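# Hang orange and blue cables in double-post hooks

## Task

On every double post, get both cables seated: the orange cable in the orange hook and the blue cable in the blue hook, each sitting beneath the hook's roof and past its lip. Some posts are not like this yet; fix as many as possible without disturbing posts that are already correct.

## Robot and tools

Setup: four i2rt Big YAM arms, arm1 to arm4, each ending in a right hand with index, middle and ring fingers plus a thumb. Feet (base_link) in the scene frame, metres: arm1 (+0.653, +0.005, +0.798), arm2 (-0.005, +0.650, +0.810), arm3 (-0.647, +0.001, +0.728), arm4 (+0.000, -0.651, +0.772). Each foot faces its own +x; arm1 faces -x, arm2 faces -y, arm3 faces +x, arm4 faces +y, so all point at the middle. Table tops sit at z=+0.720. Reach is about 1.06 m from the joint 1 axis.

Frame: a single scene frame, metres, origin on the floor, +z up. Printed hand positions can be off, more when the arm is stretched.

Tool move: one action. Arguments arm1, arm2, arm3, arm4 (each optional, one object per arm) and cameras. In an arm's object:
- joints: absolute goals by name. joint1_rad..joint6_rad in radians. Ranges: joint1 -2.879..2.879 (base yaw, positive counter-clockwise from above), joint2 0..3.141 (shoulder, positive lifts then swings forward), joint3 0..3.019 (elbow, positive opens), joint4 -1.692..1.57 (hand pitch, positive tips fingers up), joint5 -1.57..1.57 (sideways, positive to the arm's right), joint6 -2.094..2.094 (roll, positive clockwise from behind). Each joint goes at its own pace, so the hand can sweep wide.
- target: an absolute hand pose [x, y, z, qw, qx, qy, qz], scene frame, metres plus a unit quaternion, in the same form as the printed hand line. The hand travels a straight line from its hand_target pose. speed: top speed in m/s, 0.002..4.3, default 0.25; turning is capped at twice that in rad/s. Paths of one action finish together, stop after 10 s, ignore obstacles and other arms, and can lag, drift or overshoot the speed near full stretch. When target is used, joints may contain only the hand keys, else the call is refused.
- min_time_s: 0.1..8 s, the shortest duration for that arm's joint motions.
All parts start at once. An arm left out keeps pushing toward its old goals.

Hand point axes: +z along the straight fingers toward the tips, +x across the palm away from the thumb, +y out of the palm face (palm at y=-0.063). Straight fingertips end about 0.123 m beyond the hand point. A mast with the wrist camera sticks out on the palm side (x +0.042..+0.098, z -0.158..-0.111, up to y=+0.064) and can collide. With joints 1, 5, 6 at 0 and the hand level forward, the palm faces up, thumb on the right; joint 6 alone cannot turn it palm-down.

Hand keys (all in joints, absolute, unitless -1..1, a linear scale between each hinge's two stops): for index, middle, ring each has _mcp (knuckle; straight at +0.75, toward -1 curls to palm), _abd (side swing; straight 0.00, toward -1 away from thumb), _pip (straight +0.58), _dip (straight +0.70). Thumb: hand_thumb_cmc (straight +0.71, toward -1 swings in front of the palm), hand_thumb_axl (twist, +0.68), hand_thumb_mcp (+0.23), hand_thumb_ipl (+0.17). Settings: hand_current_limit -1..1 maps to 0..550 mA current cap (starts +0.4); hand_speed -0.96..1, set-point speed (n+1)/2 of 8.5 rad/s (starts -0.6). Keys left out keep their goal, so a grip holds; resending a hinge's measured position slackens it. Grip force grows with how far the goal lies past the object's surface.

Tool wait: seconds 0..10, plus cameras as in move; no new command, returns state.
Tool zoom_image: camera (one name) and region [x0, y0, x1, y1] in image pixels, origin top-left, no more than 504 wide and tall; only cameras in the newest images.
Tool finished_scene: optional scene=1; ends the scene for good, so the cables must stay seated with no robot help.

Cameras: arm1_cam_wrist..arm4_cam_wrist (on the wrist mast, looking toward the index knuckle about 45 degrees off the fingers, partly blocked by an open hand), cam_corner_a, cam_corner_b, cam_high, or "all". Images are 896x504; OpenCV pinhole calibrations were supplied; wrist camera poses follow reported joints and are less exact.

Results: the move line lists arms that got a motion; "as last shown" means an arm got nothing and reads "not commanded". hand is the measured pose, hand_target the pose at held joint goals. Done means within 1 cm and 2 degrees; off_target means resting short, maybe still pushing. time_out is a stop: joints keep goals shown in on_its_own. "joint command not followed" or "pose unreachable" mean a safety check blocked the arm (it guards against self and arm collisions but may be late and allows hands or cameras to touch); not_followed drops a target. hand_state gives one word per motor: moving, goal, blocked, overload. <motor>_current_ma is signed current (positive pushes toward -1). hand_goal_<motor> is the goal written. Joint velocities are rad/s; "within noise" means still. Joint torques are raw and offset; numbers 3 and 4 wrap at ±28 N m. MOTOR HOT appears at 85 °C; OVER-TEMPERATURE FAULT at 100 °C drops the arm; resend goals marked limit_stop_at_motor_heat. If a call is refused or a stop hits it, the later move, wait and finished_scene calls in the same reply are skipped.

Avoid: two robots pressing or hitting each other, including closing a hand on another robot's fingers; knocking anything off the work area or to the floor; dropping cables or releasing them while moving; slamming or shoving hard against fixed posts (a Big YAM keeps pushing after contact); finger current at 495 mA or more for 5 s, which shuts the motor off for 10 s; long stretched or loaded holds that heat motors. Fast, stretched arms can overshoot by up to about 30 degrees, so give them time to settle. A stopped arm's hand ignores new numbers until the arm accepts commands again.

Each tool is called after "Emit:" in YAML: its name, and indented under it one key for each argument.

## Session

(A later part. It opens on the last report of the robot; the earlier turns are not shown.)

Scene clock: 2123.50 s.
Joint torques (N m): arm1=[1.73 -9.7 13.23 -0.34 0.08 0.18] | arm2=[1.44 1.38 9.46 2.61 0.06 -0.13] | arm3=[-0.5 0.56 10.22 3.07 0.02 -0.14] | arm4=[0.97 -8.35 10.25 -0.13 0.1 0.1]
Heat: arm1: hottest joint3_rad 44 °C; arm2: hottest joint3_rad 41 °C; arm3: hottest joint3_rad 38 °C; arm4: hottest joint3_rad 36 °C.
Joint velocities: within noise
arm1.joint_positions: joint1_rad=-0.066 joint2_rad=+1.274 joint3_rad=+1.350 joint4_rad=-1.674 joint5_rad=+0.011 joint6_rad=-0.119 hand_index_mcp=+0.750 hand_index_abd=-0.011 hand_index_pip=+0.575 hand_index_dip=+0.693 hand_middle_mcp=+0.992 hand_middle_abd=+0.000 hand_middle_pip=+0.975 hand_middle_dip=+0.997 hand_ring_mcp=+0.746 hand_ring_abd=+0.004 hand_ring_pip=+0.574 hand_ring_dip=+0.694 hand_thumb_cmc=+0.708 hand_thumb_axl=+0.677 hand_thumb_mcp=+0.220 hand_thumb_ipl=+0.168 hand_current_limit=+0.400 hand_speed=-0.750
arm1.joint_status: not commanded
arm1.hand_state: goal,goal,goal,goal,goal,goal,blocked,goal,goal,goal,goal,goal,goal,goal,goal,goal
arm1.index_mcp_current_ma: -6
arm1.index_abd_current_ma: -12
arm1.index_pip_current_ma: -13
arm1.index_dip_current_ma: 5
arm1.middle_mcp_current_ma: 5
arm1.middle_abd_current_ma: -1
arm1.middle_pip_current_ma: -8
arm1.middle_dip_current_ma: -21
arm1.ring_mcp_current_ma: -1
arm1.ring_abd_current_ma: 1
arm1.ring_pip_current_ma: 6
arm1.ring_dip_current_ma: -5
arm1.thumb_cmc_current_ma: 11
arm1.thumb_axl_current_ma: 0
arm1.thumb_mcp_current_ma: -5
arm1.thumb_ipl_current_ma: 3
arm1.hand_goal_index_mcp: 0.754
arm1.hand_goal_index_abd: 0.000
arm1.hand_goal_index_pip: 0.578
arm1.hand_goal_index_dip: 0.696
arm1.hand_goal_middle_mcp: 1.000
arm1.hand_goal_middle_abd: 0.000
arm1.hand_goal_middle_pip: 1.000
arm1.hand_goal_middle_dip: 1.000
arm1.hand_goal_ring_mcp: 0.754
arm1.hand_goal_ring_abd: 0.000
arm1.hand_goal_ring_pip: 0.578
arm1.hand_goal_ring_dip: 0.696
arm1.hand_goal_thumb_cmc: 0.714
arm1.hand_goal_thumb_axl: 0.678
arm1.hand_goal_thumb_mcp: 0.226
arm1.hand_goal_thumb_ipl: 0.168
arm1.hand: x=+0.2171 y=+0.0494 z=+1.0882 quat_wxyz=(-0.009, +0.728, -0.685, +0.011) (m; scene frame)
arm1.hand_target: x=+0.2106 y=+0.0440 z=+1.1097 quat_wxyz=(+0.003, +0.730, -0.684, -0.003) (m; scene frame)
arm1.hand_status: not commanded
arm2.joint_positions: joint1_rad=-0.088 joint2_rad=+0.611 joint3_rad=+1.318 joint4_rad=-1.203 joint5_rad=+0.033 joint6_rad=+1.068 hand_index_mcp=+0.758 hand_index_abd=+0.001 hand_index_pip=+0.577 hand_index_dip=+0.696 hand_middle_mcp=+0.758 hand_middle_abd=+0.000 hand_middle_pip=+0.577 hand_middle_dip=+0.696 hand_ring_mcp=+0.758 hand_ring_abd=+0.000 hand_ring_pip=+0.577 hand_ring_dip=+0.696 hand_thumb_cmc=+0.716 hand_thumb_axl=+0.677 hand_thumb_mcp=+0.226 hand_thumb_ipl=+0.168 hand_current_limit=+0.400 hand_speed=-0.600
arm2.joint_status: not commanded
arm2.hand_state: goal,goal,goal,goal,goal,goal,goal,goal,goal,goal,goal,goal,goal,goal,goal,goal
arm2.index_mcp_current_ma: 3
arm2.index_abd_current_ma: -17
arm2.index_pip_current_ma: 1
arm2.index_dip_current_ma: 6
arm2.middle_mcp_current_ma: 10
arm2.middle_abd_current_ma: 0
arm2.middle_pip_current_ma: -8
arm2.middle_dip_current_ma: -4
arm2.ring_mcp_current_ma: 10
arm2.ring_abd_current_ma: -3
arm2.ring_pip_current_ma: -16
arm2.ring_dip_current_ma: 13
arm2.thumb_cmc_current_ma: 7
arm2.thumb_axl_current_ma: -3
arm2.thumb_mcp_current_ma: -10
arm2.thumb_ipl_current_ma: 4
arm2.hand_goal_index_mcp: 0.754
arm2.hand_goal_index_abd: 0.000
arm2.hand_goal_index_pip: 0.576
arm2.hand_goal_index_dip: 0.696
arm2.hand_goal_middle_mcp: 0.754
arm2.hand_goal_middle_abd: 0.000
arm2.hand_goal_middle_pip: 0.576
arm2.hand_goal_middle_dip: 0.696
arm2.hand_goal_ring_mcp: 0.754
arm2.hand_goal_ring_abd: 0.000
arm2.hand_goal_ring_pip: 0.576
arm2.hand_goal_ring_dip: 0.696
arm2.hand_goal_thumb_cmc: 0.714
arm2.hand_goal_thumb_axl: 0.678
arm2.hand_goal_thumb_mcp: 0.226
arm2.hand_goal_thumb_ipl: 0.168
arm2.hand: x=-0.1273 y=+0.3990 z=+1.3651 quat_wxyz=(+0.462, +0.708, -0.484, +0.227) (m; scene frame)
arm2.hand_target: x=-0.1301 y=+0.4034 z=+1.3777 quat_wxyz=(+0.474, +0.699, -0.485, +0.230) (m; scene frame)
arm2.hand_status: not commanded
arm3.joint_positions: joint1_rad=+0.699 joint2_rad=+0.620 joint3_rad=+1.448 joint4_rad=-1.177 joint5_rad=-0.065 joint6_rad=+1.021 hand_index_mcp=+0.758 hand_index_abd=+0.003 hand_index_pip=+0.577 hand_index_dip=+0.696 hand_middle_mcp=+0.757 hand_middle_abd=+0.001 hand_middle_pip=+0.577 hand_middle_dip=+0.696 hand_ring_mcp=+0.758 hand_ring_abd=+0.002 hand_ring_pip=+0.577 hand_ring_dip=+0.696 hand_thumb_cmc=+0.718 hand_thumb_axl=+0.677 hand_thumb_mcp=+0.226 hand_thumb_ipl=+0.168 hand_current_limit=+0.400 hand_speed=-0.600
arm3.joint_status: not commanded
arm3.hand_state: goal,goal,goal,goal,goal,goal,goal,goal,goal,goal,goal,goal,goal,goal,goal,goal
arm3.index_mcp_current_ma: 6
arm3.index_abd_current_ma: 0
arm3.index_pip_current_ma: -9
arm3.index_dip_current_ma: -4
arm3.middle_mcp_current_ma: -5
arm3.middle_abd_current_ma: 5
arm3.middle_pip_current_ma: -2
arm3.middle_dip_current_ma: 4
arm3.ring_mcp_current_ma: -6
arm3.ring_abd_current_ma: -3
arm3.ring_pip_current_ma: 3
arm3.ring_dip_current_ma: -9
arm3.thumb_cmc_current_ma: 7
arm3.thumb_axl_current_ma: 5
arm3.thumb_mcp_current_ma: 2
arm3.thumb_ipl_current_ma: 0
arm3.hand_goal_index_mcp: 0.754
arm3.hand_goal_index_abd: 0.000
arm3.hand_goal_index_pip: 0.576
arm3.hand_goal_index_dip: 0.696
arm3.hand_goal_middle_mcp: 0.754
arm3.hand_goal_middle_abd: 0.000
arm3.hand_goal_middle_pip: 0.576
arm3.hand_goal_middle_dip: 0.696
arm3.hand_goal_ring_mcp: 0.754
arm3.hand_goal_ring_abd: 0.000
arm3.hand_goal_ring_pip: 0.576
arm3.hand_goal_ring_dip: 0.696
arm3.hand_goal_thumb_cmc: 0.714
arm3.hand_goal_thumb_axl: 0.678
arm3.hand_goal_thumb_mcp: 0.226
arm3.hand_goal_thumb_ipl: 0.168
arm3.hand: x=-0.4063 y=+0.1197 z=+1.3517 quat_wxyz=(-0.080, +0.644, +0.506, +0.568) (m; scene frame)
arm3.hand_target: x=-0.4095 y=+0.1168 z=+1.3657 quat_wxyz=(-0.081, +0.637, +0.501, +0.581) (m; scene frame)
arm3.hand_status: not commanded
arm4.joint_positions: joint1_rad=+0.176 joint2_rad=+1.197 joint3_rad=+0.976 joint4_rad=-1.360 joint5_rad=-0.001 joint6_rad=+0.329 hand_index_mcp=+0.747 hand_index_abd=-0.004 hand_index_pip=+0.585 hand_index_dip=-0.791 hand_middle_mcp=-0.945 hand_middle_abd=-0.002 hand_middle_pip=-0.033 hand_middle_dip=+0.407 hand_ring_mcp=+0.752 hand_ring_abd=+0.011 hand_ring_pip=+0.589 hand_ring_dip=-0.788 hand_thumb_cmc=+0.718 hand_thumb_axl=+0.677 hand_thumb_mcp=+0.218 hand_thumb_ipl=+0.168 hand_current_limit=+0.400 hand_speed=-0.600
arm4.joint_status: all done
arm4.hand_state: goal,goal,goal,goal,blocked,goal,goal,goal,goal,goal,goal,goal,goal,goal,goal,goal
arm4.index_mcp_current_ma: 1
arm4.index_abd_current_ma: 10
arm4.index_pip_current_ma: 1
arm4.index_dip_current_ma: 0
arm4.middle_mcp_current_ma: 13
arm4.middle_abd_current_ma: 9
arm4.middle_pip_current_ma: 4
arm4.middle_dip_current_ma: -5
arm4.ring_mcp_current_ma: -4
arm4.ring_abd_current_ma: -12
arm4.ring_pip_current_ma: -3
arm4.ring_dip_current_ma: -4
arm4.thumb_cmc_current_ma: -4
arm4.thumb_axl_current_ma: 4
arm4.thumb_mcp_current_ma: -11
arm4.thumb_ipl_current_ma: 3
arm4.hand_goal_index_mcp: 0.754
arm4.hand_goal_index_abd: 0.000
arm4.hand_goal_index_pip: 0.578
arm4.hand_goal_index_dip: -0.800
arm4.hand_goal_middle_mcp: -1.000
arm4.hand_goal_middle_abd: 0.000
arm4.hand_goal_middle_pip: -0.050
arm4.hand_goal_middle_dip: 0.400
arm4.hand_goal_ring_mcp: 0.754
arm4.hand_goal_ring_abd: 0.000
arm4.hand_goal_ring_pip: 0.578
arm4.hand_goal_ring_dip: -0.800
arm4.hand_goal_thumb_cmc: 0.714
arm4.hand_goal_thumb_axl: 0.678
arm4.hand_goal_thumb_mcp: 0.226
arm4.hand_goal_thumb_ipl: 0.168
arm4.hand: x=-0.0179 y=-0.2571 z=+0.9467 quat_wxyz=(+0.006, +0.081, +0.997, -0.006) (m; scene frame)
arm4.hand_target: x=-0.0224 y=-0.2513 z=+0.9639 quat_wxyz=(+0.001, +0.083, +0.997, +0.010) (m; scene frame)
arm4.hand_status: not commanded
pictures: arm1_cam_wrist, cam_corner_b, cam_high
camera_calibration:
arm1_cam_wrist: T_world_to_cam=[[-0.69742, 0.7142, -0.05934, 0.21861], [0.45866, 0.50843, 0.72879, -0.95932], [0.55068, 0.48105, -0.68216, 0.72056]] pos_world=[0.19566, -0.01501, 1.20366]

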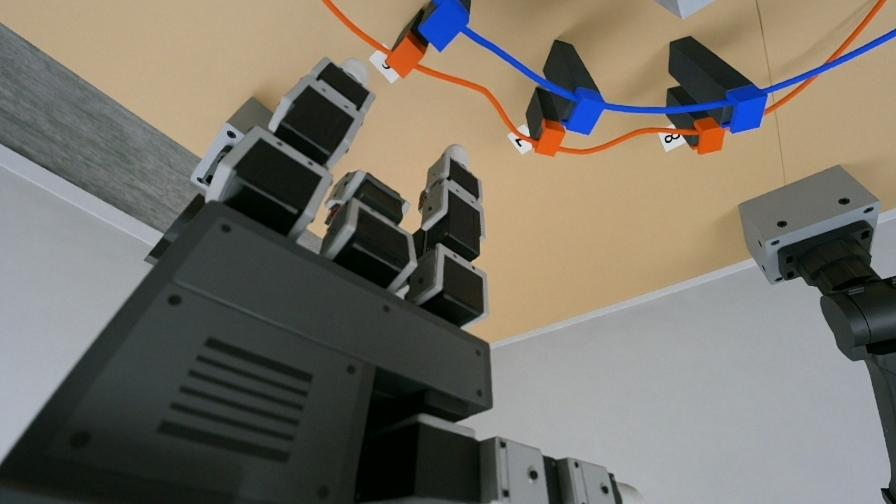

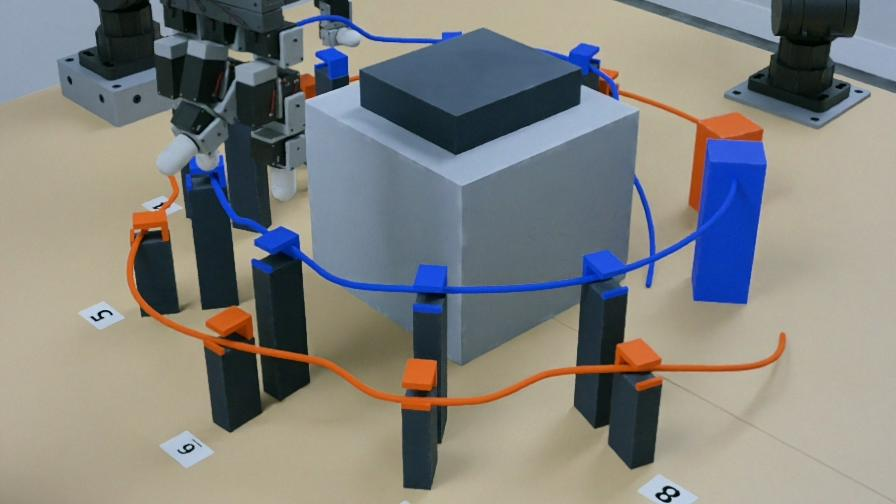

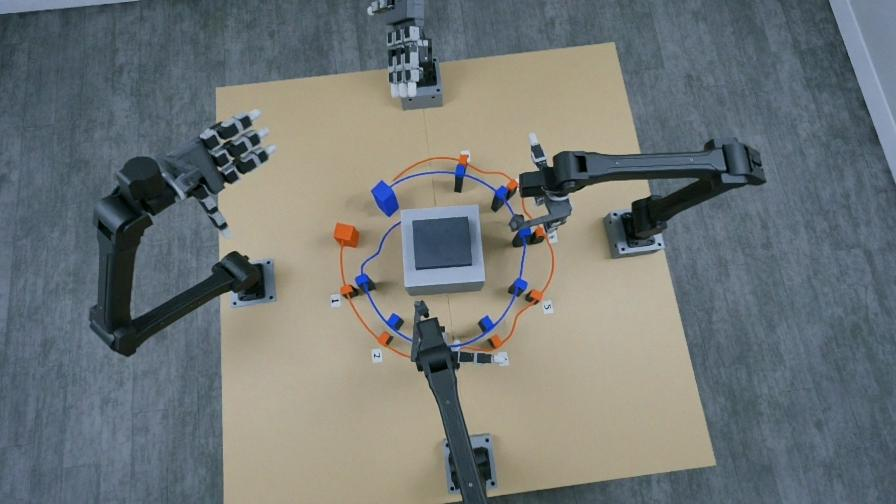

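Emit:
move:
  arm4: {"target": [-0.0175, -0.21, 0.96, 0.002, 0.0828, 0.9963, 0.02], "speed": 0.08}
  cameras: ["arm4_cam_wrist", "cam_corner_a", "cam_corner_b"]

Emit:
zoom_image:
  camera: "cam_corner_a"
  region: [580, 250, 720, 370]

Emit:
zoom_image:
  camera: "cam_corner_a"
  region: [400, 310, 540, 420]

Emit:
zoom_image:
  camera: "arm4_cam_wrist"
  region: [240, 20, 560, 240]

Emit:
zoom_image:
  camera: "arm4_cam_wrist"
  region: [520, 90, 896, 280]

Scene clock: 2137.23 s.
Joint torques (N m): arm1=[1.96 -9.35 13.29 -0.42 0.09 0.21] | arm2=[1.03 1.67 9.44 2.51 0.09 -0.1] | arm3=[-1.2 0.73 10.43 3.17 0.08 -0.16] | arm4=[-0.44 -8.23 11.78 0.69 0.27 -0.2]
Heat: arm1: hottest joint3_rad 44 °C; arm2: hottest joint3_rad 41 °C; arm3: hottest joint3_rad 38 °C; arm4: hottest joint3_rad 36 °C.
move: arm4 off_target
Joint velocities: within noise
arm1, arm2, arm3: as last shown
arm1.index_mcp_current_ma: -10
arm1.index_abd_current_ma: -1
arm1.index_pip_current_ma: -8
arm1.index_dip_current_ma: -9
arm1.middle_mcp_current_ma: -7
arm1.middle_abd_current_ma: -4
arm1.middle_pip_current_ma: -3
arm1.middle_dip_current_ma: -16
arm1.ring_mcp_current_ma: 17
arm1.ring_abd_current_ma: 16
arm1.ring_pip_current_ma: 3
arm1.ring_dip_current_ma: 4
arm1.thumb_cmc_current_ma: 16
arm1.thumb_axl_current_ma: 5
arm1.thumb_mcp_current_ma: -12
arm1.thumb_ipl_current_ma: 2
arm2.index_mcp_current_ma: 7
arm2.index_abd_current_ma: -4
arm2.index_pip_current_ma: -19
arm2.index_dip_current_ma: 11
arm2.middle_mcp_current_ma: 23
arm2.middle_abd_current_ma: -11
arm2.middle_pip_current_ma: -3
arm2.middle_dip_current_ma: -14
arm2.ring_mcp_current_ma: -4
arm2.ring_abd_current_ma: 16
arm2.ring_pip_current_ma: -5
arm2.ring_dip_current_ma: 1
arm2.thumb_axl_current_ma: 7
arm2.thumb_mcp_current_ma: -6
arm2.thumb_ipl_current_ma: 7
arm3.index_mcp_current_ma: 9
arm3.index_abd_current_ma: 6
arm3.index_dip_current_ma: 4
arm3.middle_mcp_current_ma: 7
arm3.middle_abd_current_ma: -7
arm3.middle_pip_current_ma: 6
arm3.middle_dip_current_ma: 3
arm3.ring_abd_current_ma: -15
arm3.ring_pip_current_ma: -2
arm3.ring_dip_current_ma: -6
arm3.thumb_cmc_current_ma: 10
arm3.thumb_axl_current_ma: 1
arm3.thumb_ipl_current_ma: -6
arm4.joint_positions: joint1_rad=+0.166 joint2_rad=+1.277 joint3_rad=+1.021 joint4_rad=-1.330 joint5_rad=+0.002 joint6_rad=+0.327 hand_index_mcp=+0.747 hand_index_abd=-0.005 hand_index_pip=+0.585 hand_index_dip=-0.791 hand_middle_mcp=-0.945 hand_middle_abd=-0.002 hand_middle_pip=-0.033 hand_middle_dip=+0.407 hand_ring_mcp=+0.752 hand_ring_abd=+0.011 hand_ring_pip=+0.589 hand_ring_dip=-0.789 hand_thumb_cmc=+0.716 hand_thumb_axl=+0.677 hand_thumb_mcp=+0.218 hand_thumb_ipl=+0.168 hand_current_limit=+0.400 hand_speed=-0.600
arm4.joint_status: not commanded
arm4.hand_state: goal,goal,goal,goal,blocked,goal,goal,goal,goal,goal,goal,goal,goal,goal,goal,goal
arm4.index_mcp_current_ma: 5
arm4.index_abd_current_ma: 2
arm4.index_pip_current_ma: -9
arm4.index_dip_current_ma: 11
arm4.middle_mcp_current_ma: 13
arm4.middle_abd_current_ma: -4
arm4.middle_pip_current_ma: 1
arm4.middle_dip_current_ma: 2
arm4.ring_mcp_current_ma: -10
arm4.ring_abd_current_ma: -2
arm4.ring_pip_current_ma: -1
arm4.ring_dip_current_ma: -10
arm4.thumb_cmc_current_ma: -7
arm4.thumb_axl_current_ma: 4
arm4.thumb_mcp_current_ma: -8
arm4.thumb_ipl_current_ma: -4
arm4.hand_goal_index_mcp: 0.754
arm4.hand_goal_index_abd: 0.000
arm4.hand_goal_index_pip: 0.578
arm4.hand_goal_index_dip: -0.800
arm4.hand_goal_middle_mcp: -1.000
arm4.hand_goal_middle_abd: 0.000
arm4.hand_goal_middle_pip: -0.050
arm4.hand_goal_middle_dip: 0.400
arm4.hand_goal_ring_mcp: 0.754
arm4.hand_goal_ring_abd: 0.000
arm4.hand_goal_ring_pip: 0.578
arm4.hand_goal_ring_dip: -0.800
arm4.hand_goal_thumb_cmc: 0.714
arm4.hand_goal_thumb_axl: 0.678
arm4.hand_goal_thumb_mcp: 0.226
arm4.hand_goal_thumb_ipl: 0.168
arm4.hand: x=-0.0176 y=-0.2316 z=+0.9376 quat_wxyz=(+0.008, +0.085, +0.996, -0.009)
arm4.hand_target: x=-0.0173 y=-0.2114 z=+0.9605 quat_wxyz=(+0.002, +0.083, +0.996, +0.020)
arm4.hand_status: off_target (0.031 m and 3.4 deg from the pose sent, 0.049 m and 3.0 deg at the start)
arm4_cam_wrist: T_world_to_cam=[[0.88755, 0.45932, 0.03587, 0.12027], [0.30398, -0.64233, 0.70357, -0.84416], [0.34621, -0.61354, -0.70972, 0.65501]] pos_world=[-0.0769, -0.1956, 1.05448]

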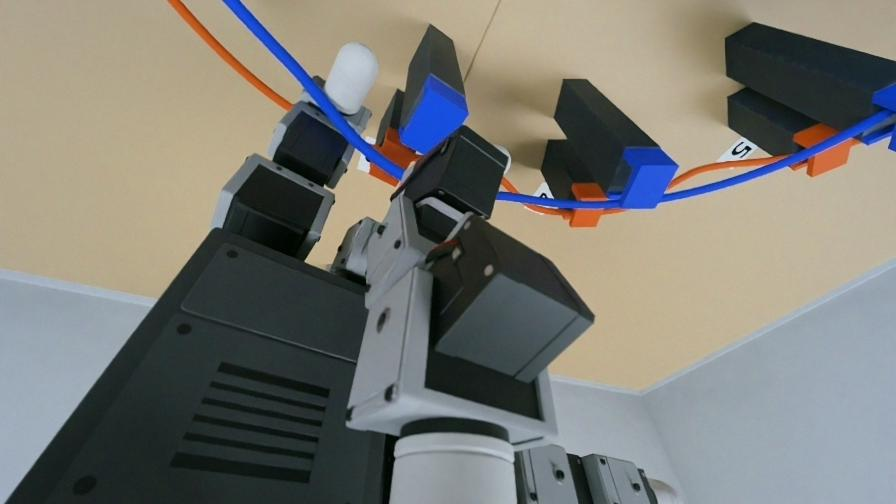

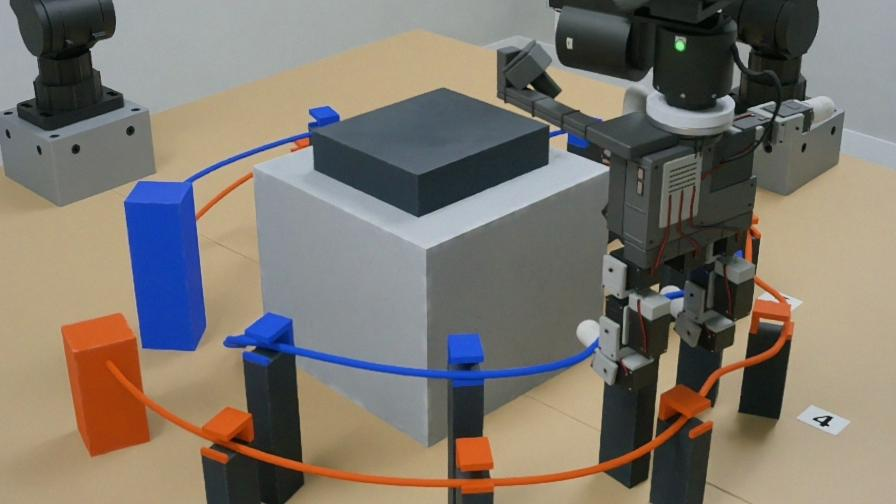

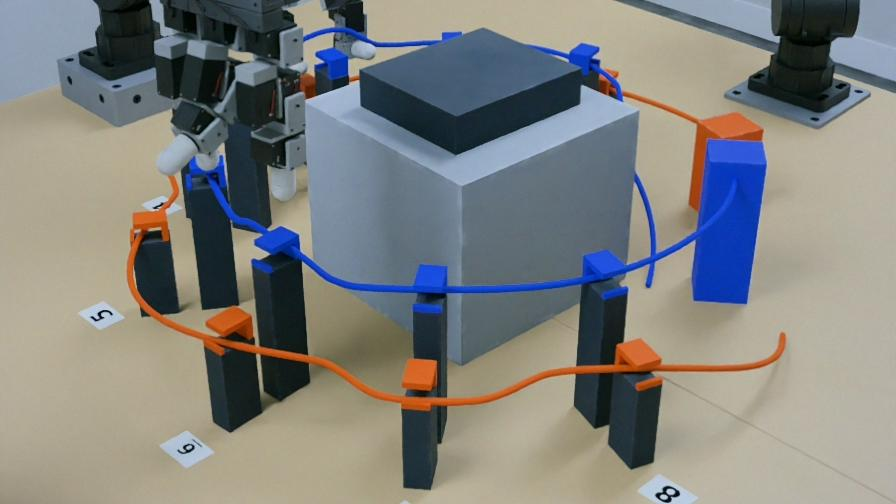

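Scaled by 3.600 from the camera's image (finer frame: 1280x720).

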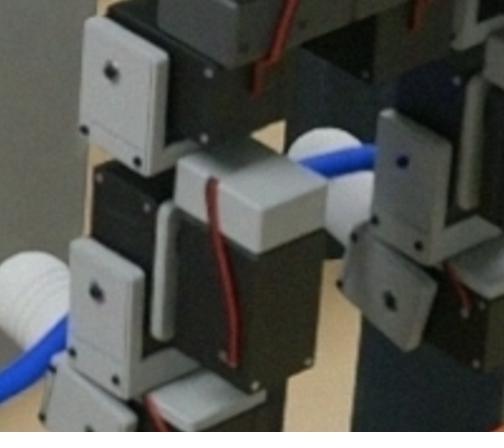

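Scaled by 3.600 from the camera's image (finer frame: 1280x720).

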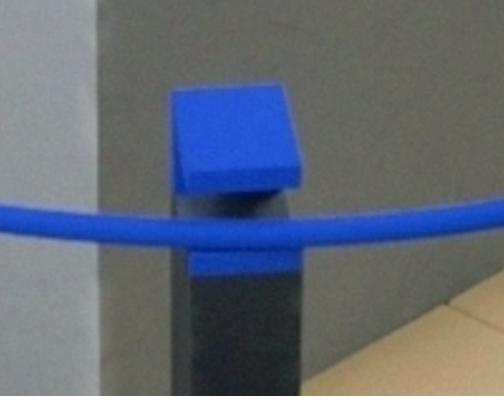

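Scaled by 1.575 from the camera's image (finer frame: 1280x720).

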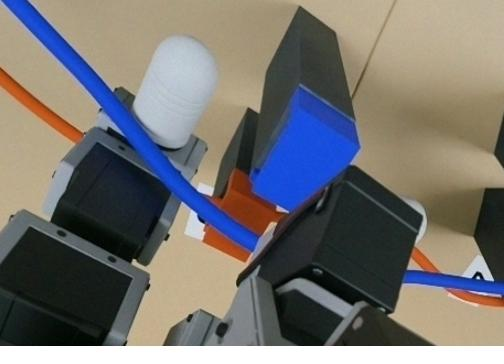

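Scaled by 1.340 from the camera's image (finer frame: 1280x720).

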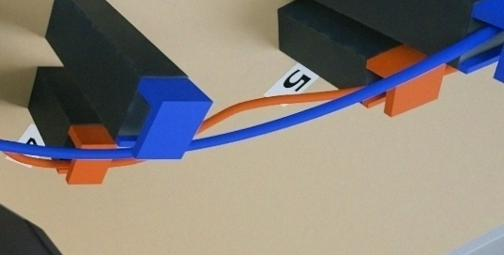

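Emit:
move:
  arm4: {"target": [-0.017, -0.194, 0.952, 0.002, 0.0828, 0.9963, 0.02], "speed": 0.06}
  cameras: ["arm4_cam_wrist", "cam_corner_a"]

Emit:
zoom_image:
  camera: "cam_corner_a"
  region: [580, 260, 720, 370]

Emit:
zoom_image:
  camera: "cam_corner_a"
  region: [400, 310, 540, 420]

Emit:
zoom_image:
  camera: "arm4_cam_wrist"
  region: [240, 20, 560, 240]

Emit:
zoom_image:
  camera: "arm4_cam_wrist"
  region: [500, 90, 876, 280]

Scene clock: 2146.23 s.
Joint torques (N m): arm1=[1.67 -9.93 13.24 -0.47 0.06 0.21] | arm2=[1.67 1.08 9.52 2.56 0.09 -0.1] | arm3=[-1.61 0.85 10.14 3.02 0.07 -0.19] | arm4=[-0.44 -8.88 11.79 0.73 0.25 -0.2]
Heat: arm1: hottest joint3_rad 44 °C; arm2: hottest joint3_rad 41 °C; arm3: hottest joint3_rad 38 °C; arm4: hottest joint3_rad 36 °C.
move: arm4 off_target
Joint velocities: within noise
arm1, arm2, arm3: as last shown
arm1.index_mcp_current_ma: 0
arm1.index_abd_current_ma: 8
arm1.index_pip_current_ma: -12
arm1.index_dip_current_ma: 11
arm1.middle_mcp_current_ma: 4
arm1.middle_abd_current_ma: 4
arm1.middle_pip_current_ma: 5
arm1.middle_dip_current_ma: -10
arm1.ring_mcp_current_ma: 2
arm1.ring_abd_current_ma: 3
arm1.ring_pip_current_ma: 11
arm1.ring_dip_current_ma: 2
arm1.thumb_cmc_current_ma: 6
arm1.thumb_axl_current_ma: 7
arm1.thumb_mcp_current_ma: -9
arm1.thumb_ipl_current_ma: -2
arm2.index_mcp_current_ma: 22
arm2.index_abd_current_ma: -15
arm2.index_pip_current_ma: 10
arm2.index_dip_current_ma: -5
arm2.middle_mcp_current_ma: 14
arm2.middle_abd_current_ma: -12
arm2.middle_pip_current_ma: 8
arm2.middle_dip_current_ma: -2
arm2.ring_mcp_current_ma: -12
arm2.ring_abd_current_ma: 4
arm2.ring_pip_current_ma: 0
arm2.thumb_cmc_current_ma: -5
arm2.thumb_axl_current_ma: 4
arm2.thumb_mcp_current_ma: 9
arm2.thumb_ipl_current_ma: -6
arm3.index_mcp_current_ma: 4
arm3.index_abd_current_ma: 1
arm3.index_pip_current_ma: -11
arm3.index_dip_current_ma: -2
arm3.middle_mcp_current_ma: 1
arm3.middle_abd_current_ma: -9
arm3.middle_pip_current_ma: 11
arm3.middle_dip_current_ma: 10
arm3.ring_mcp_current_ma: -7
arm3.ring_abd_current_ma: -7
arm3.ring_pip_current_ma: -4
arm3.ring_dip_current_ma: -11
arm3.thumb_cmc_current_ma: 4
arm3.thumb_axl_current_ma: 6
arm3.thumb_mcp_current_ma: 4
arm3.thumb_ipl_current_ma: -1
arm4.joint_positions: joint1_rad=+0.160 joint2_rad=+1.324 joint3_rad=+1.040 joint4_rad=-1.306 joint5_rad=+0.002 joint6_rad=+0.320 hand_index_mcp=+0.758 hand_index_abd=-0.005 hand_index_pip=+0.585 hand_index_dip=-0.791 hand_middle_mcp=-0.945 hand_middle_abd=-0.002 hand_middle_pip=-0.033 hand_middle_dip=+0.407 hand_ring_mcp=+0.752 hand_ring_abd=+0.011 hand_ring_pip=+0.589 hand_ring_dip=-0.789 hand_thumb_cmc=+0.718 hand_thumb_axl=+0.677 hand_thumb_mcp=+0.218 hand_thumb_ipl=+0.168 hand_current_limit=+0.400 hand_speed=-0.600
arm4.joint_status: not commanded
arm4.hand_state: goal,goal,goal,goal,blocked,goal,goal,goal,goal,goal,goal,goal,goal,goal,goal,goal
arm4.index_mcp_current_ma: -8
arm4.index_abd_current_ma: 7
arm4.index_pip_current_ma: -10
arm4.index_dip_current_ma: 3
arm4.middle_mcp_current_ma: 8
arm4.middle_abd_current_ma: -9
arm4.middle_pip_current_ma: -5
arm4.middle_dip_current_ma: -2
arm4.ring_mcp_current_ma: -12
arm4.ring_abd_current_ma: -6
arm4.ring_pip_current_ma: 5
arm4.ring_dip_current_ma: -4
arm4.thumb_cmc_current_ma: 3
arm4.thumb_axl_current_ma: -4
arm4.thumb_mcp_current_ma: -3
arm4.thumb_ipl_current_ma: 2
arm4.hand_goal_index_mcp: 0.754
arm4.hand_goal_index_abd: 0.000
arm4.hand_goal_index_pip: 0.578
arm4.hand_goal_index_dip: -0.800
arm4.hand_goal_middle_mcp: -1.000
arm4.hand_goal_middle_abd: 0.000
arm4.hand_goal_middle_pip: -0.050
arm4.hand_goal_middle_dip: 0.400
arm4.hand_goal_ring_mcp: 0.754
arm4.hand_goal_ring_abd: 0.000
arm4.hand_goal_ring_pip: 0.578
arm4.hand_goal_ring_dip: -0.800
arm4.hand_goal_thumb_cmc: 0.714
arm4.hand_goal_thumb_axl: 0.678
arm4.hand_goal_thumb_mcp: 0.226
arm4.hand_goal_thumb_ipl: 0.168
arm4.hand: x=-0.0172 y=-0.2170 z=+0.9291 quat_wxyz=(+0.009, +0.085, +0.996, -0.010)
arm4.hand_target: x=-0.0169 y=-0.1956 z=+0.9525 quat_wxyz=(+0.002, +0.083, +0.996, +0.020)
arm4.hand_status: off_target (0.032 m and 3.6 deg from the pose sent, 0.040 m and 3.4 deg at the start)
arm4_cam_wrist: T_world_to_cam=[[0.88755, 0.45937, 0.0352, 0.11418], [0.30337, -0.64023, 0.70574, -0.8305], [0.34673, -0.6157, -0.70759, 0.6553]] pos_world=[-0.0766, -0.1807, 1.04579]

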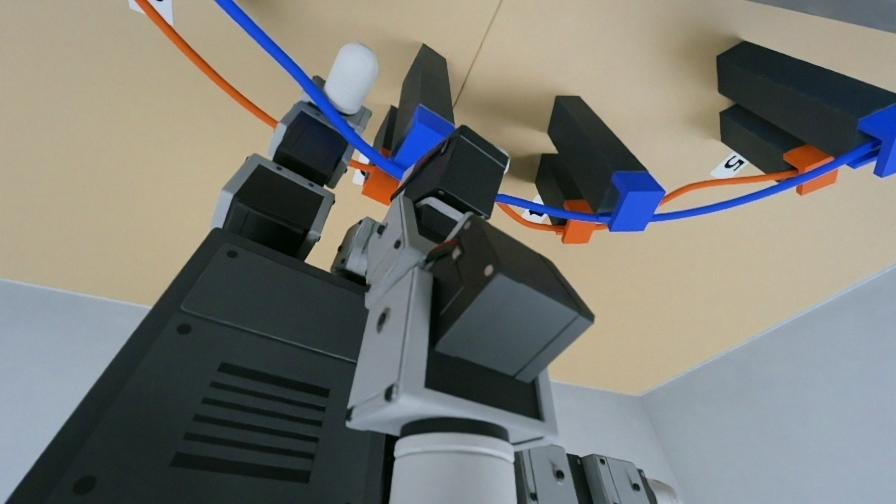

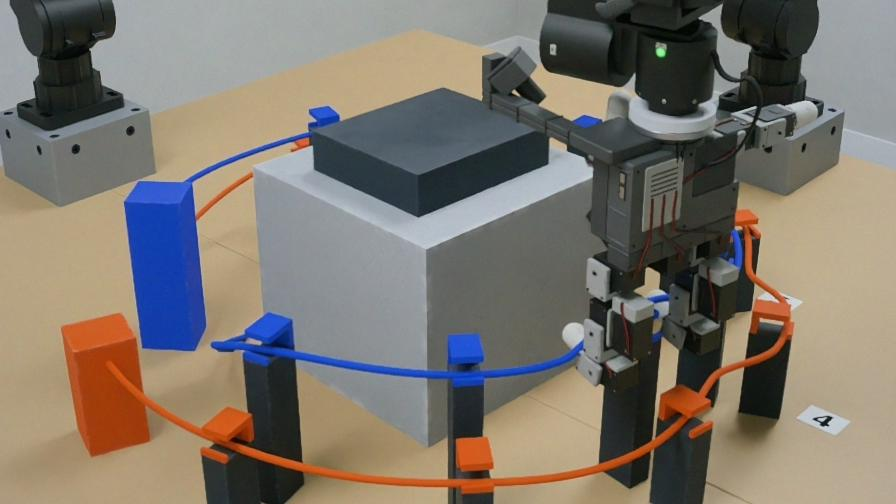

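Scaled by 3.600 from the camera's image (finer frame: 1280x720).

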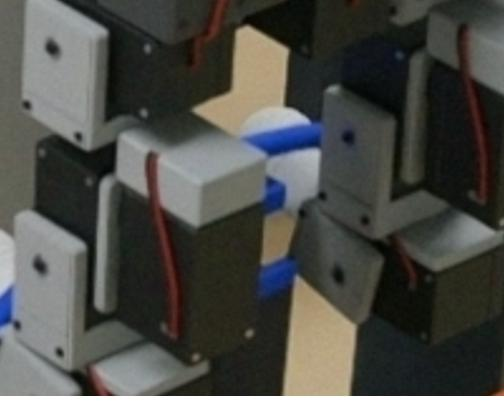

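Scaled by 3.600 from the camera's image (finer frame: 1280x720).

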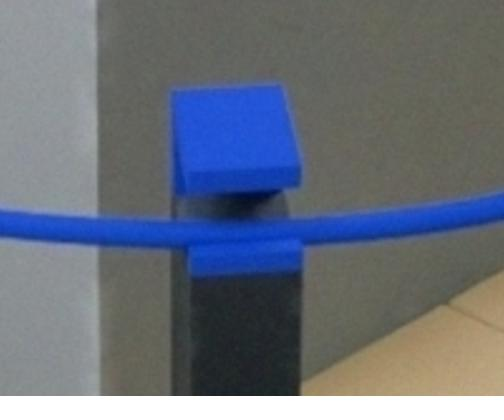

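Scaled by 1.575 from the camera's image (finer frame: 1280x720).

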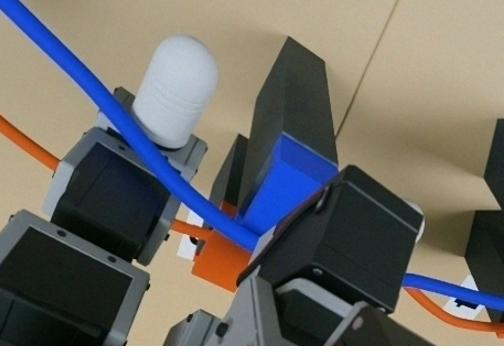

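Scaled by 1.340 from the camera's image (finer frame: 1280x720).

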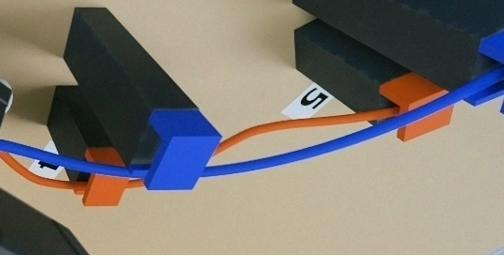

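Emit:
move:
  arm4: {"target": [-0.018, -0.2325, 0.936, 0.001, 0.0828, 0.9965, 0.01], "speed": 0.06, "joints": {"hand_index_dip": -1.0, "hand_ring_dip": -1.0}}
  cameras: ["arm4_cam_wrist", "cam_corner_a"]

Emit:
zoom_image:
  camera: "cam_corner_a"
  region: [580, 260, 720, 370]

Emit:
zoom_image:
  camera: "arm4_cam_wrist"
  region: [240, 20, 560, 240]

Scene clock: 2194.97 s.
Joint torques (N m): arm1=[1.79 -9.64 13.22 -0.34 0.05 0.2] | arm2=[1.03 0.97 9.48 2.56 0.11 -0.11] | arm3=[-0.97 0.44 10.28 3.06 -0.01 -0.18] | arm4=[0.67 -9.35 8.44 0.69 0.1 -0.04]
Heat: arm1: hottest joint3_rad 44 °C; arm2: hottest joint3_rad 41 °C; arm3: hottest joint3_rad 38 °C; arm4: hottest joint3_rad 42 °C.
move: arm4 off_target
Joint velocities: within noise
arm1, arm2, arm3: as last shown
arm1.index_mcp_current_ma: -7
arm1.index_abd_current_ma: -4
arm1.index_pip_current_ma: -9
arm1.index_dip_current_ma: 0
arm1.middle_mcp_current_ma: -8
arm1.middle_abd_current_ma: -4
arm1.middle_pip_current_ma: -5
arm1.middle_dip_current_ma: -11
arm1.ring_mcp_current_ma: 3
arm1.ring_abd_current_ma: 5
arm1.ring_pip_current_ma: 5
arm1.ring_dip_current_ma: -6
arm1.thumb_cmc_current_ma: 0
arm1.thumb_axl_current_ma: 5
arm1.thumb_mcp_current_ma: -11
arm1.thumb_ipl_current_ma: -18
arm2.index_mcp_current_ma: 16
arm2.index_abd_current_ma: -30
arm2.index_pip_current_ma: 1
arm2.index_dip_current_ma: 14
arm2.middle_mcp_current_ma: 21
arm2.middle_abd_current_ma: 13
arm2.middle_pip_current_ma: 12
arm2.ring_abd_current_ma: 5
arm2.ring_pip_current_ma: -20
arm2.ring_dip_current_ma: -9
arm2.thumb_cmc_current_ma: 11
arm2.thumb_axl_current_ma: 9
arm2.thumb_mcp_current_ma: 5
arm2.thumb_ipl_current_ma: -8
arm3.index_mcp_current_ma: -8
arm3.index_abd_current_ma: 0
arm3.index_pip_current_ma: -9
arm3.middle_mcp_current_ma: -9
arm3.middle_abd_current_ma: 9
arm3.middle_pip_current_ma: 8
arm3.middle_dip_current_ma: 1
arm3.ring_mcp_current_ma: -9
arm3.ring_abd_current_ma: -5
arm3.ring_pip_current_ma: -5
arm3.ring_dip_current_ma: -8
arm3.thumb_cmc_current_ma: -1
arm3.thumb_axl_current_ma: 1
arm3.thumb_mcp_current_ma: -7
arm3.thumb_ipl_current_ma: 3
arm4.joint_positions: joint1_rad=+0.160 joint2_rad=+1.265 joint3_rad=+0.979 joint4_rad=-1.292 joint5_rad=-0.002 joint6_rad=+0.320 hand_index_mcp=+0.746 hand_index_abd=-0.005 hand_index_pip=+0.583 hand_index_dip=-0.993 hand_middle_mcp=-0.945 hand_middle_abd=-0.002 hand_middle_pip=-0.033 hand_middle_dip=+0.407 hand_ring_mcp=+0.752 hand_ring_abd=+0.011 hand_ring_pip=+0.581 hand_ring_dip=-0.994 hand_thumb_cmc=+0.718 hand_thumb_axl=+0.677 hand_thumb_mcp=+0.218 hand_thumb_ipl=+0.168 hand_current_limit=+0.400 hand_speed=-0.600
arm4.joint_status: all done
arm4.hand_state: goal,goal,goal,goal,blocked,goal,goal,goal,goal,goal,goal,goal,goal,goal,goal,goal
arm4.index_mcp_current_ma: 8
arm4.index_abd_current_ma: 6
arm4.index_pip_current_ma: -5
arm4.index_dip_current_ma: 4
arm4.middle_mcp_current_ma: 12
arm4.middle_abd_current_ma: 7
arm4.middle_pip_current_ma: 1
arm4.middle_dip_current_ma: -7
arm4.ring_mcp_current_ma: -4
arm4.ring_abd_current_ma: -2
arm4.ring_pip_current_ma: -5
arm4.ring_dip_current_ma: -4
arm4.thumb_cmc_current_ma: 1
arm4.thumb_axl_current_ma: 10
arm4.thumb_mcp_current_ma: -2
arm4.thumb_ipl_current_ma: 1
arm4.hand_goal_index_mcp: 0.754
arm4.hand_goal_index_abd: 0.000
arm4.hand_goal_index_pip: 0.578
arm4.hand_goal_index_dip: -1.000
arm4.hand_goal_middle_mcp: -1.000
arm4.hand_goal_middle_abd: 0.000
arm4.hand_goal_middle_pip: -0.050
arm4.hand_goal_middle_dip: 0.400
arm4.hand_goal_ring_mcp: 0.754
arm4.hand_goal_ring_abd: 0.000
arm4.hand_goal_ring_pip: 0.578
arm4.hand_goal_ring_dip: -1.000
arm4.hand_goal_thumb_cmc: 0.714
arm4.hand_goal_thumb_axl: 0.678
arm4.hand_goal_thumb_mcp: 0.226
arm4.hand_goal_thumb_ipl: 0.168
arm4.hand: x=-0.0149 y=-0.2370 z=+0.9264 quat_wxyz=(+0.005, +0.085, +0.996, -0.006)
arm4.hand_target: x=-0.0181 y=-0.2326 z=+0.9361 quat_wxyz=(+0.001, +0.083, +0.997, +0.010)
arm4.hand_status: off_target (0.011 m and 1.9 deg from the pose sent, 0.017 m and 2.5 deg at the start)
arm4_cam_wrist: T_world_to_cam=[[0.88774, 0.45902, 0.03498, 0.12151], [0.30717, -0.64723, 0.69766, -0.83627], [0.34288, -0.6086, -0.71557, 0.64927]] pos_world=[-0.0736, -0.2019, 1.04378]

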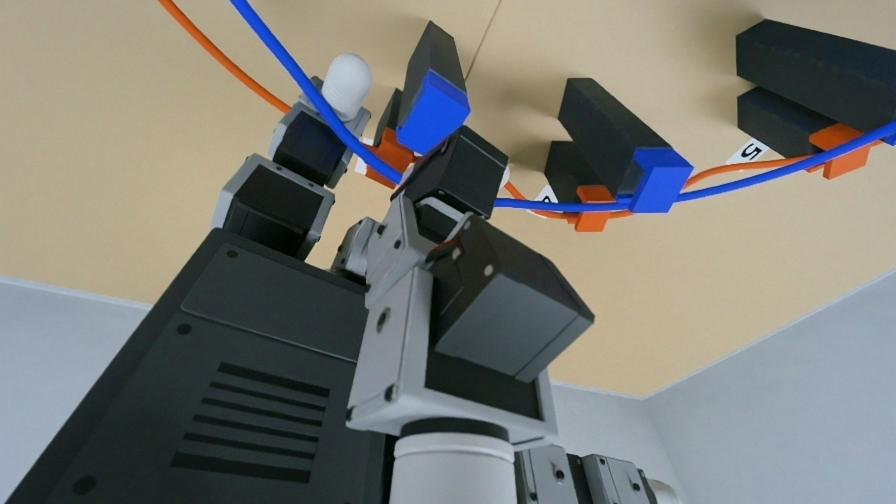

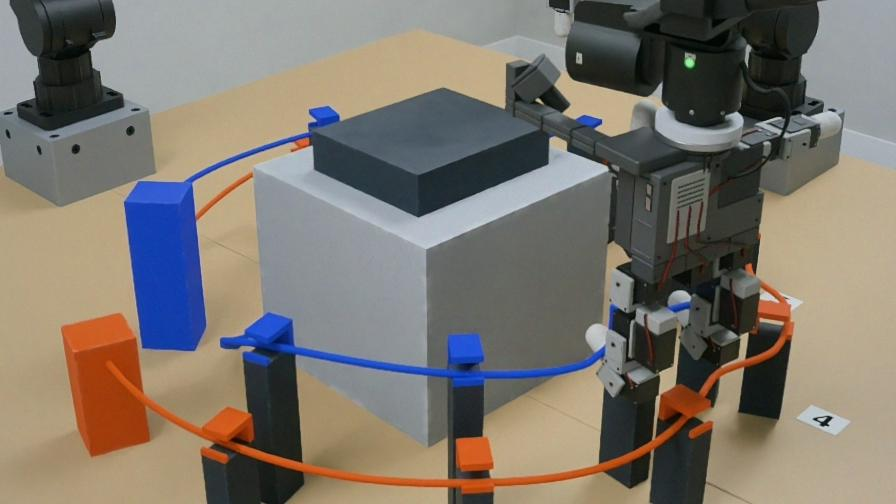

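Scaled by 3.600 from the camera's image (finer frame: 1280x720).

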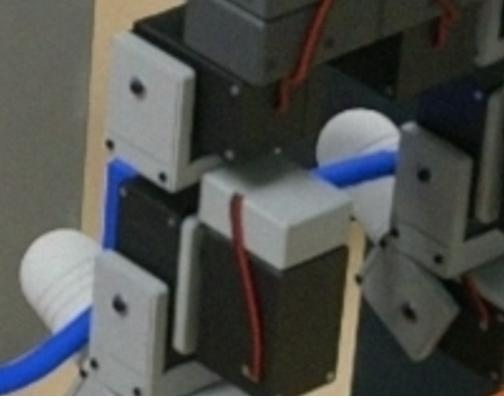

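Scaled by 1.575 from the camera's image (finer frame: 1280x720).

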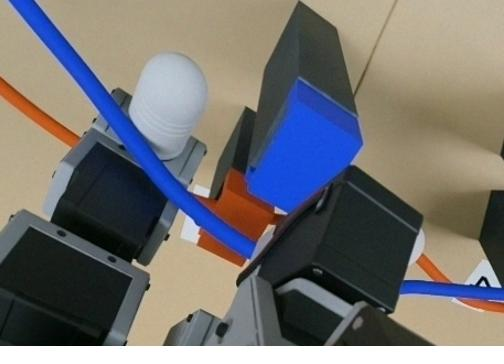

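Emit:
move:
  arm4: {"target": [-0.0185, -0.231, 0.923, 0.001, 0.0828, 0.9965, 0.01], "speed": 0.06}
  cameras: ["arm4_cam_wrist", "cam_corner_a"]

Emit:
zoom_image:
  camera: "cam_corner_a"
  region: [600, 270, 720, 370]

Emit:
zoom_image:
  camera: "arm4_cam_wrist"
  region: [240, 20, 560, 240]

Scene clock: 2210.50 s.
Joint torques (N m): arm1=[1.96 -9.64 13.23 -0.32 0.04 0.2] | arm2=[1.55 0.79 9.47 2.55 0.11 -0.11] | arm3=[-0.73 1.38 10.1 3.18 0.06 -0.21] | arm4=[0.73 -8.12 8.35 0.79 0.11 -0.03]
Heat: arm1: hottest joint3_rad 44 °C; arm2: hottest joint3_rad 41 °C; arm3: hottest joint3_rad 38 °C; arm4: hottest joint3_rad 41 °C.
move: arm4 done
Joint velocities: within noise
arm1, arm2, arm3: as last shown
arm1.index_mcp_current_ma: -8
arm1.index_abd_current_ma: 15
arm1.index_pip_current_ma: -12
arm1.index_dip_current_ma: 8
arm1.middle_mcp_current_ma: -14
arm1.middle_abd_current_ma: 0
arm1.middle_pip_current_ma: -2
arm1.middle_dip_current_ma: 3
arm1.ring_mcp_current_ma: -3
arm1.ring_abd_current_ma: -10
arm1.ring_pip_current_ma: 9
arm1.ring_dip_current_ma: -4
arm1.thumb_cmc_current_ma: 12
arm1.thumb_axl_current_ma: 4
arm1.thumb_mcp_current_ma: 4
arm1.thumb_ipl_current_ma: 0
arm2.index_mcp_current_ma: 29
arm2.index_abd_current_ma: 7
arm2.index_pip_current_ma: -3
arm2.index_dip_current_ma: 0
arm2.middle_mcp_current_ma: 11
arm2.middle_abd_current_ma: -2
arm2.middle_pip_current_ma: 8
arm2.middle_dip_current_ma: -12
arm2.ring_mcp_current_ma: 12
arm2.ring_abd_current_ma: 3
arm2.ring_pip_current_ma: -11
arm2.ring_dip_current_ma: 20
arm2.thumb_cmc_current_ma: 4
arm2.thumb_axl_current_ma: 7
arm2.thumb_mcp_current_ma: 11
arm2.thumb_ipl_current_ma: 1
arm3.index_mcp_current_ma: 3
arm3.index_abd_current_ma: 1
arm3.index_pip_current_ma: 4
arm3.index_dip_current_ma: 3
arm3.middle_mcp_current_ma: 2
arm3.middle_abd_current_ma: -17
arm3.middle_pip_current_ma: 21
arm3.middle_dip_current_ma: 12
arm3.ring_mcp_current_ma: -4
arm3.ring_pip_current_ma: -8
arm3.ring_dip_current_ma: -13
arm3.thumb_axl_current_ma: -6
arm3.thumb_mcp_current_ma: 1
arm3.thumb_ipl_current_ma: -5
arm4.joint_positions: joint1_rad=+0.160 joint2_rad=+1.265 joint3_rad=+0.957 joint4_rad=-1.256 joint5_rad=-0.002 joint6_rad=+0.320 hand_index_mcp=+0.746 hand_index_abd=-0.005 hand_index_pip=+0.583 hand_index_dip=-0.993 hand_middle_mcp=-0.945 hand_middle_abd=-0.002 hand_middle_pip=-0.033 hand_middle_dip=+0.407 hand_ring_mcp=+0.752 hand_ring_abd=+0.011 hand_ring_pip=+0.581 hand_ring_dip=-0.994 hand_thumb_cmc=+0.718 hand_thumb_axl=+0.677 hand_thumb_mcp=+0.218 hand_thumb_ipl=+0.168 hand_current_limit=+0.400 hand_speed=-0.600
arm4.joint_status: not commanded
arm4.hand_state: goal,goal,goal,goal,blocked,goal,goal,goal,goal,goal,goal,goal,goal,goal,goal,goal
arm4.index_mcp_current_ma: 6
arm4.index_abd_current_ma: 12
arm4.index_pip_current_ma: -12
arm4.index_dip_current_ma: -5
arm4.middle_mcp_current_ma: 22
arm4.middle_abd_current_ma: -8
arm4.middle_pip_current_ma: -3
arm4.middle_dip_current_ma: -8
arm4.ring_mcp_current_ma: -9
arm4.ring_abd_current_ma: 6
arm4.ring_pip_current_ma: -1
arm4.ring_dip_current_ma: 0
arm4.thumb_cmc_current_ma: 3
arm4.thumb_axl_current_ma: 4
arm4.thumb_mcp_current_ma: -14
arm4.thumb_ipl_current_ma: 5
arm4.hand_goal_index_mcp: 0.754
arm4.hand_goal_index_abd: 0.000
arm4.hand_goal_index_pip: 0.578
arm4.hand_goal_index_dip: -1.000
arm4.hand_goal_middle_mcp: -1.000
arm4.hand_goal_middle_abd: 0.000
arm4.hand_goal_middle_pip: -0.050
arm4.hand_goal_middle_dip: 0.400
arm4.hand_goal_ring_mcp: 0.754
arm4.hand_goal_ring_abd: 0.000
arm4.hand_goal_ring_pip: 0.578
arm4.hand_goal_ring_dip: -1.000
arm4.hand_goal_thumb_cmc: 0.714
arm4.hand_goal_thumb_axl: 0.678
arm4.hand_goal_thumb_mcp: 0.226
arm4.hand_goal_thumb_ipl: 0.168
arm4.hand: x=-0.0150 y=-0.2359 z=+0.9195 quat_wxyz=(+0.004, +0.085, +0.996, +0.001)
arm4.hand_target: x=-0.0186 y=-0.2311 z=+0.9231 quat_wxyz=(+0.001, +0.083, +0.997, +0.010)
arm4.hand_status: done (0.007 m and 1.1 deg from the pose sent, 0.008 m and 1.9 deg at the start)
arm4_cam_wrist: T_world_to_cam=[[0.88774, 0.45864, 0.03956, 0.11708], [0.30883, -0.65708, 0.68766, -0.82379], [0.34138, -0.59825, -0.72496, 0.65608]] pos_world=[-0.0735, -0.2025, 1.03748]

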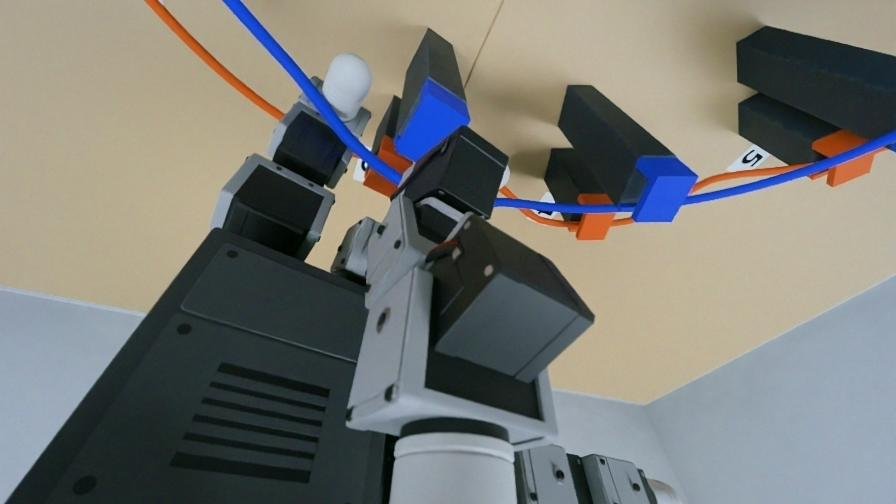

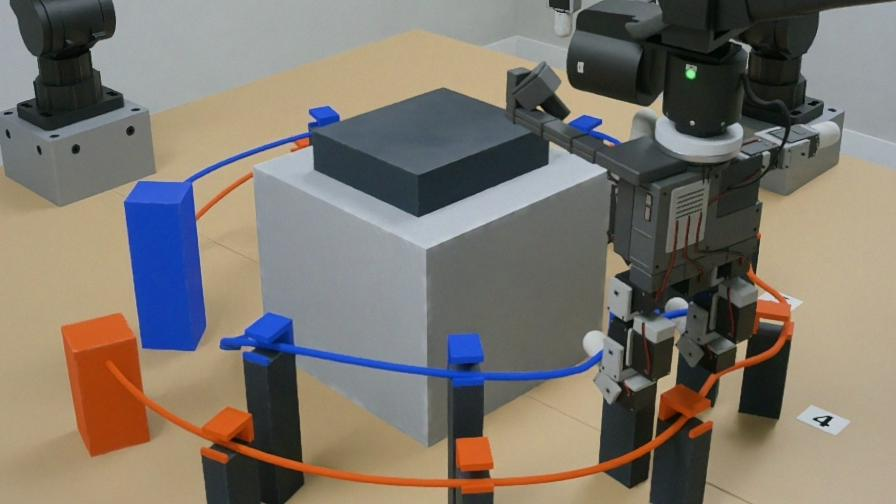

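Scaled by 4.200 from the camera's image (finer frame: 1280x720).

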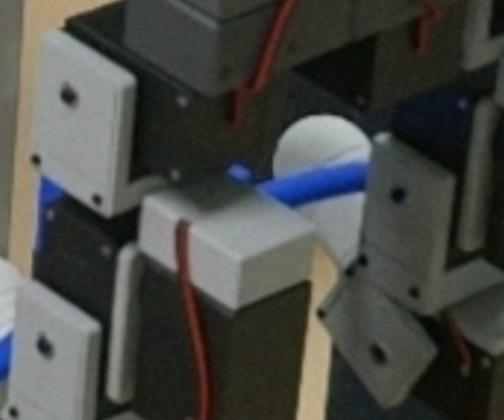

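Scaled by 1.575 from the camera's image (finer frame: 1280x720).

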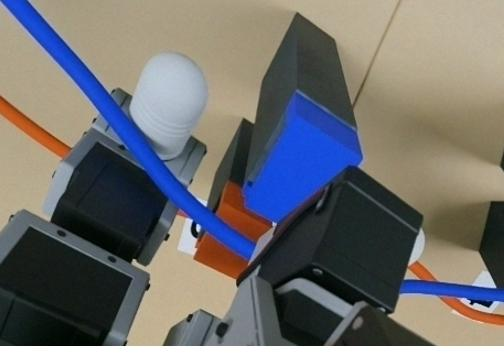

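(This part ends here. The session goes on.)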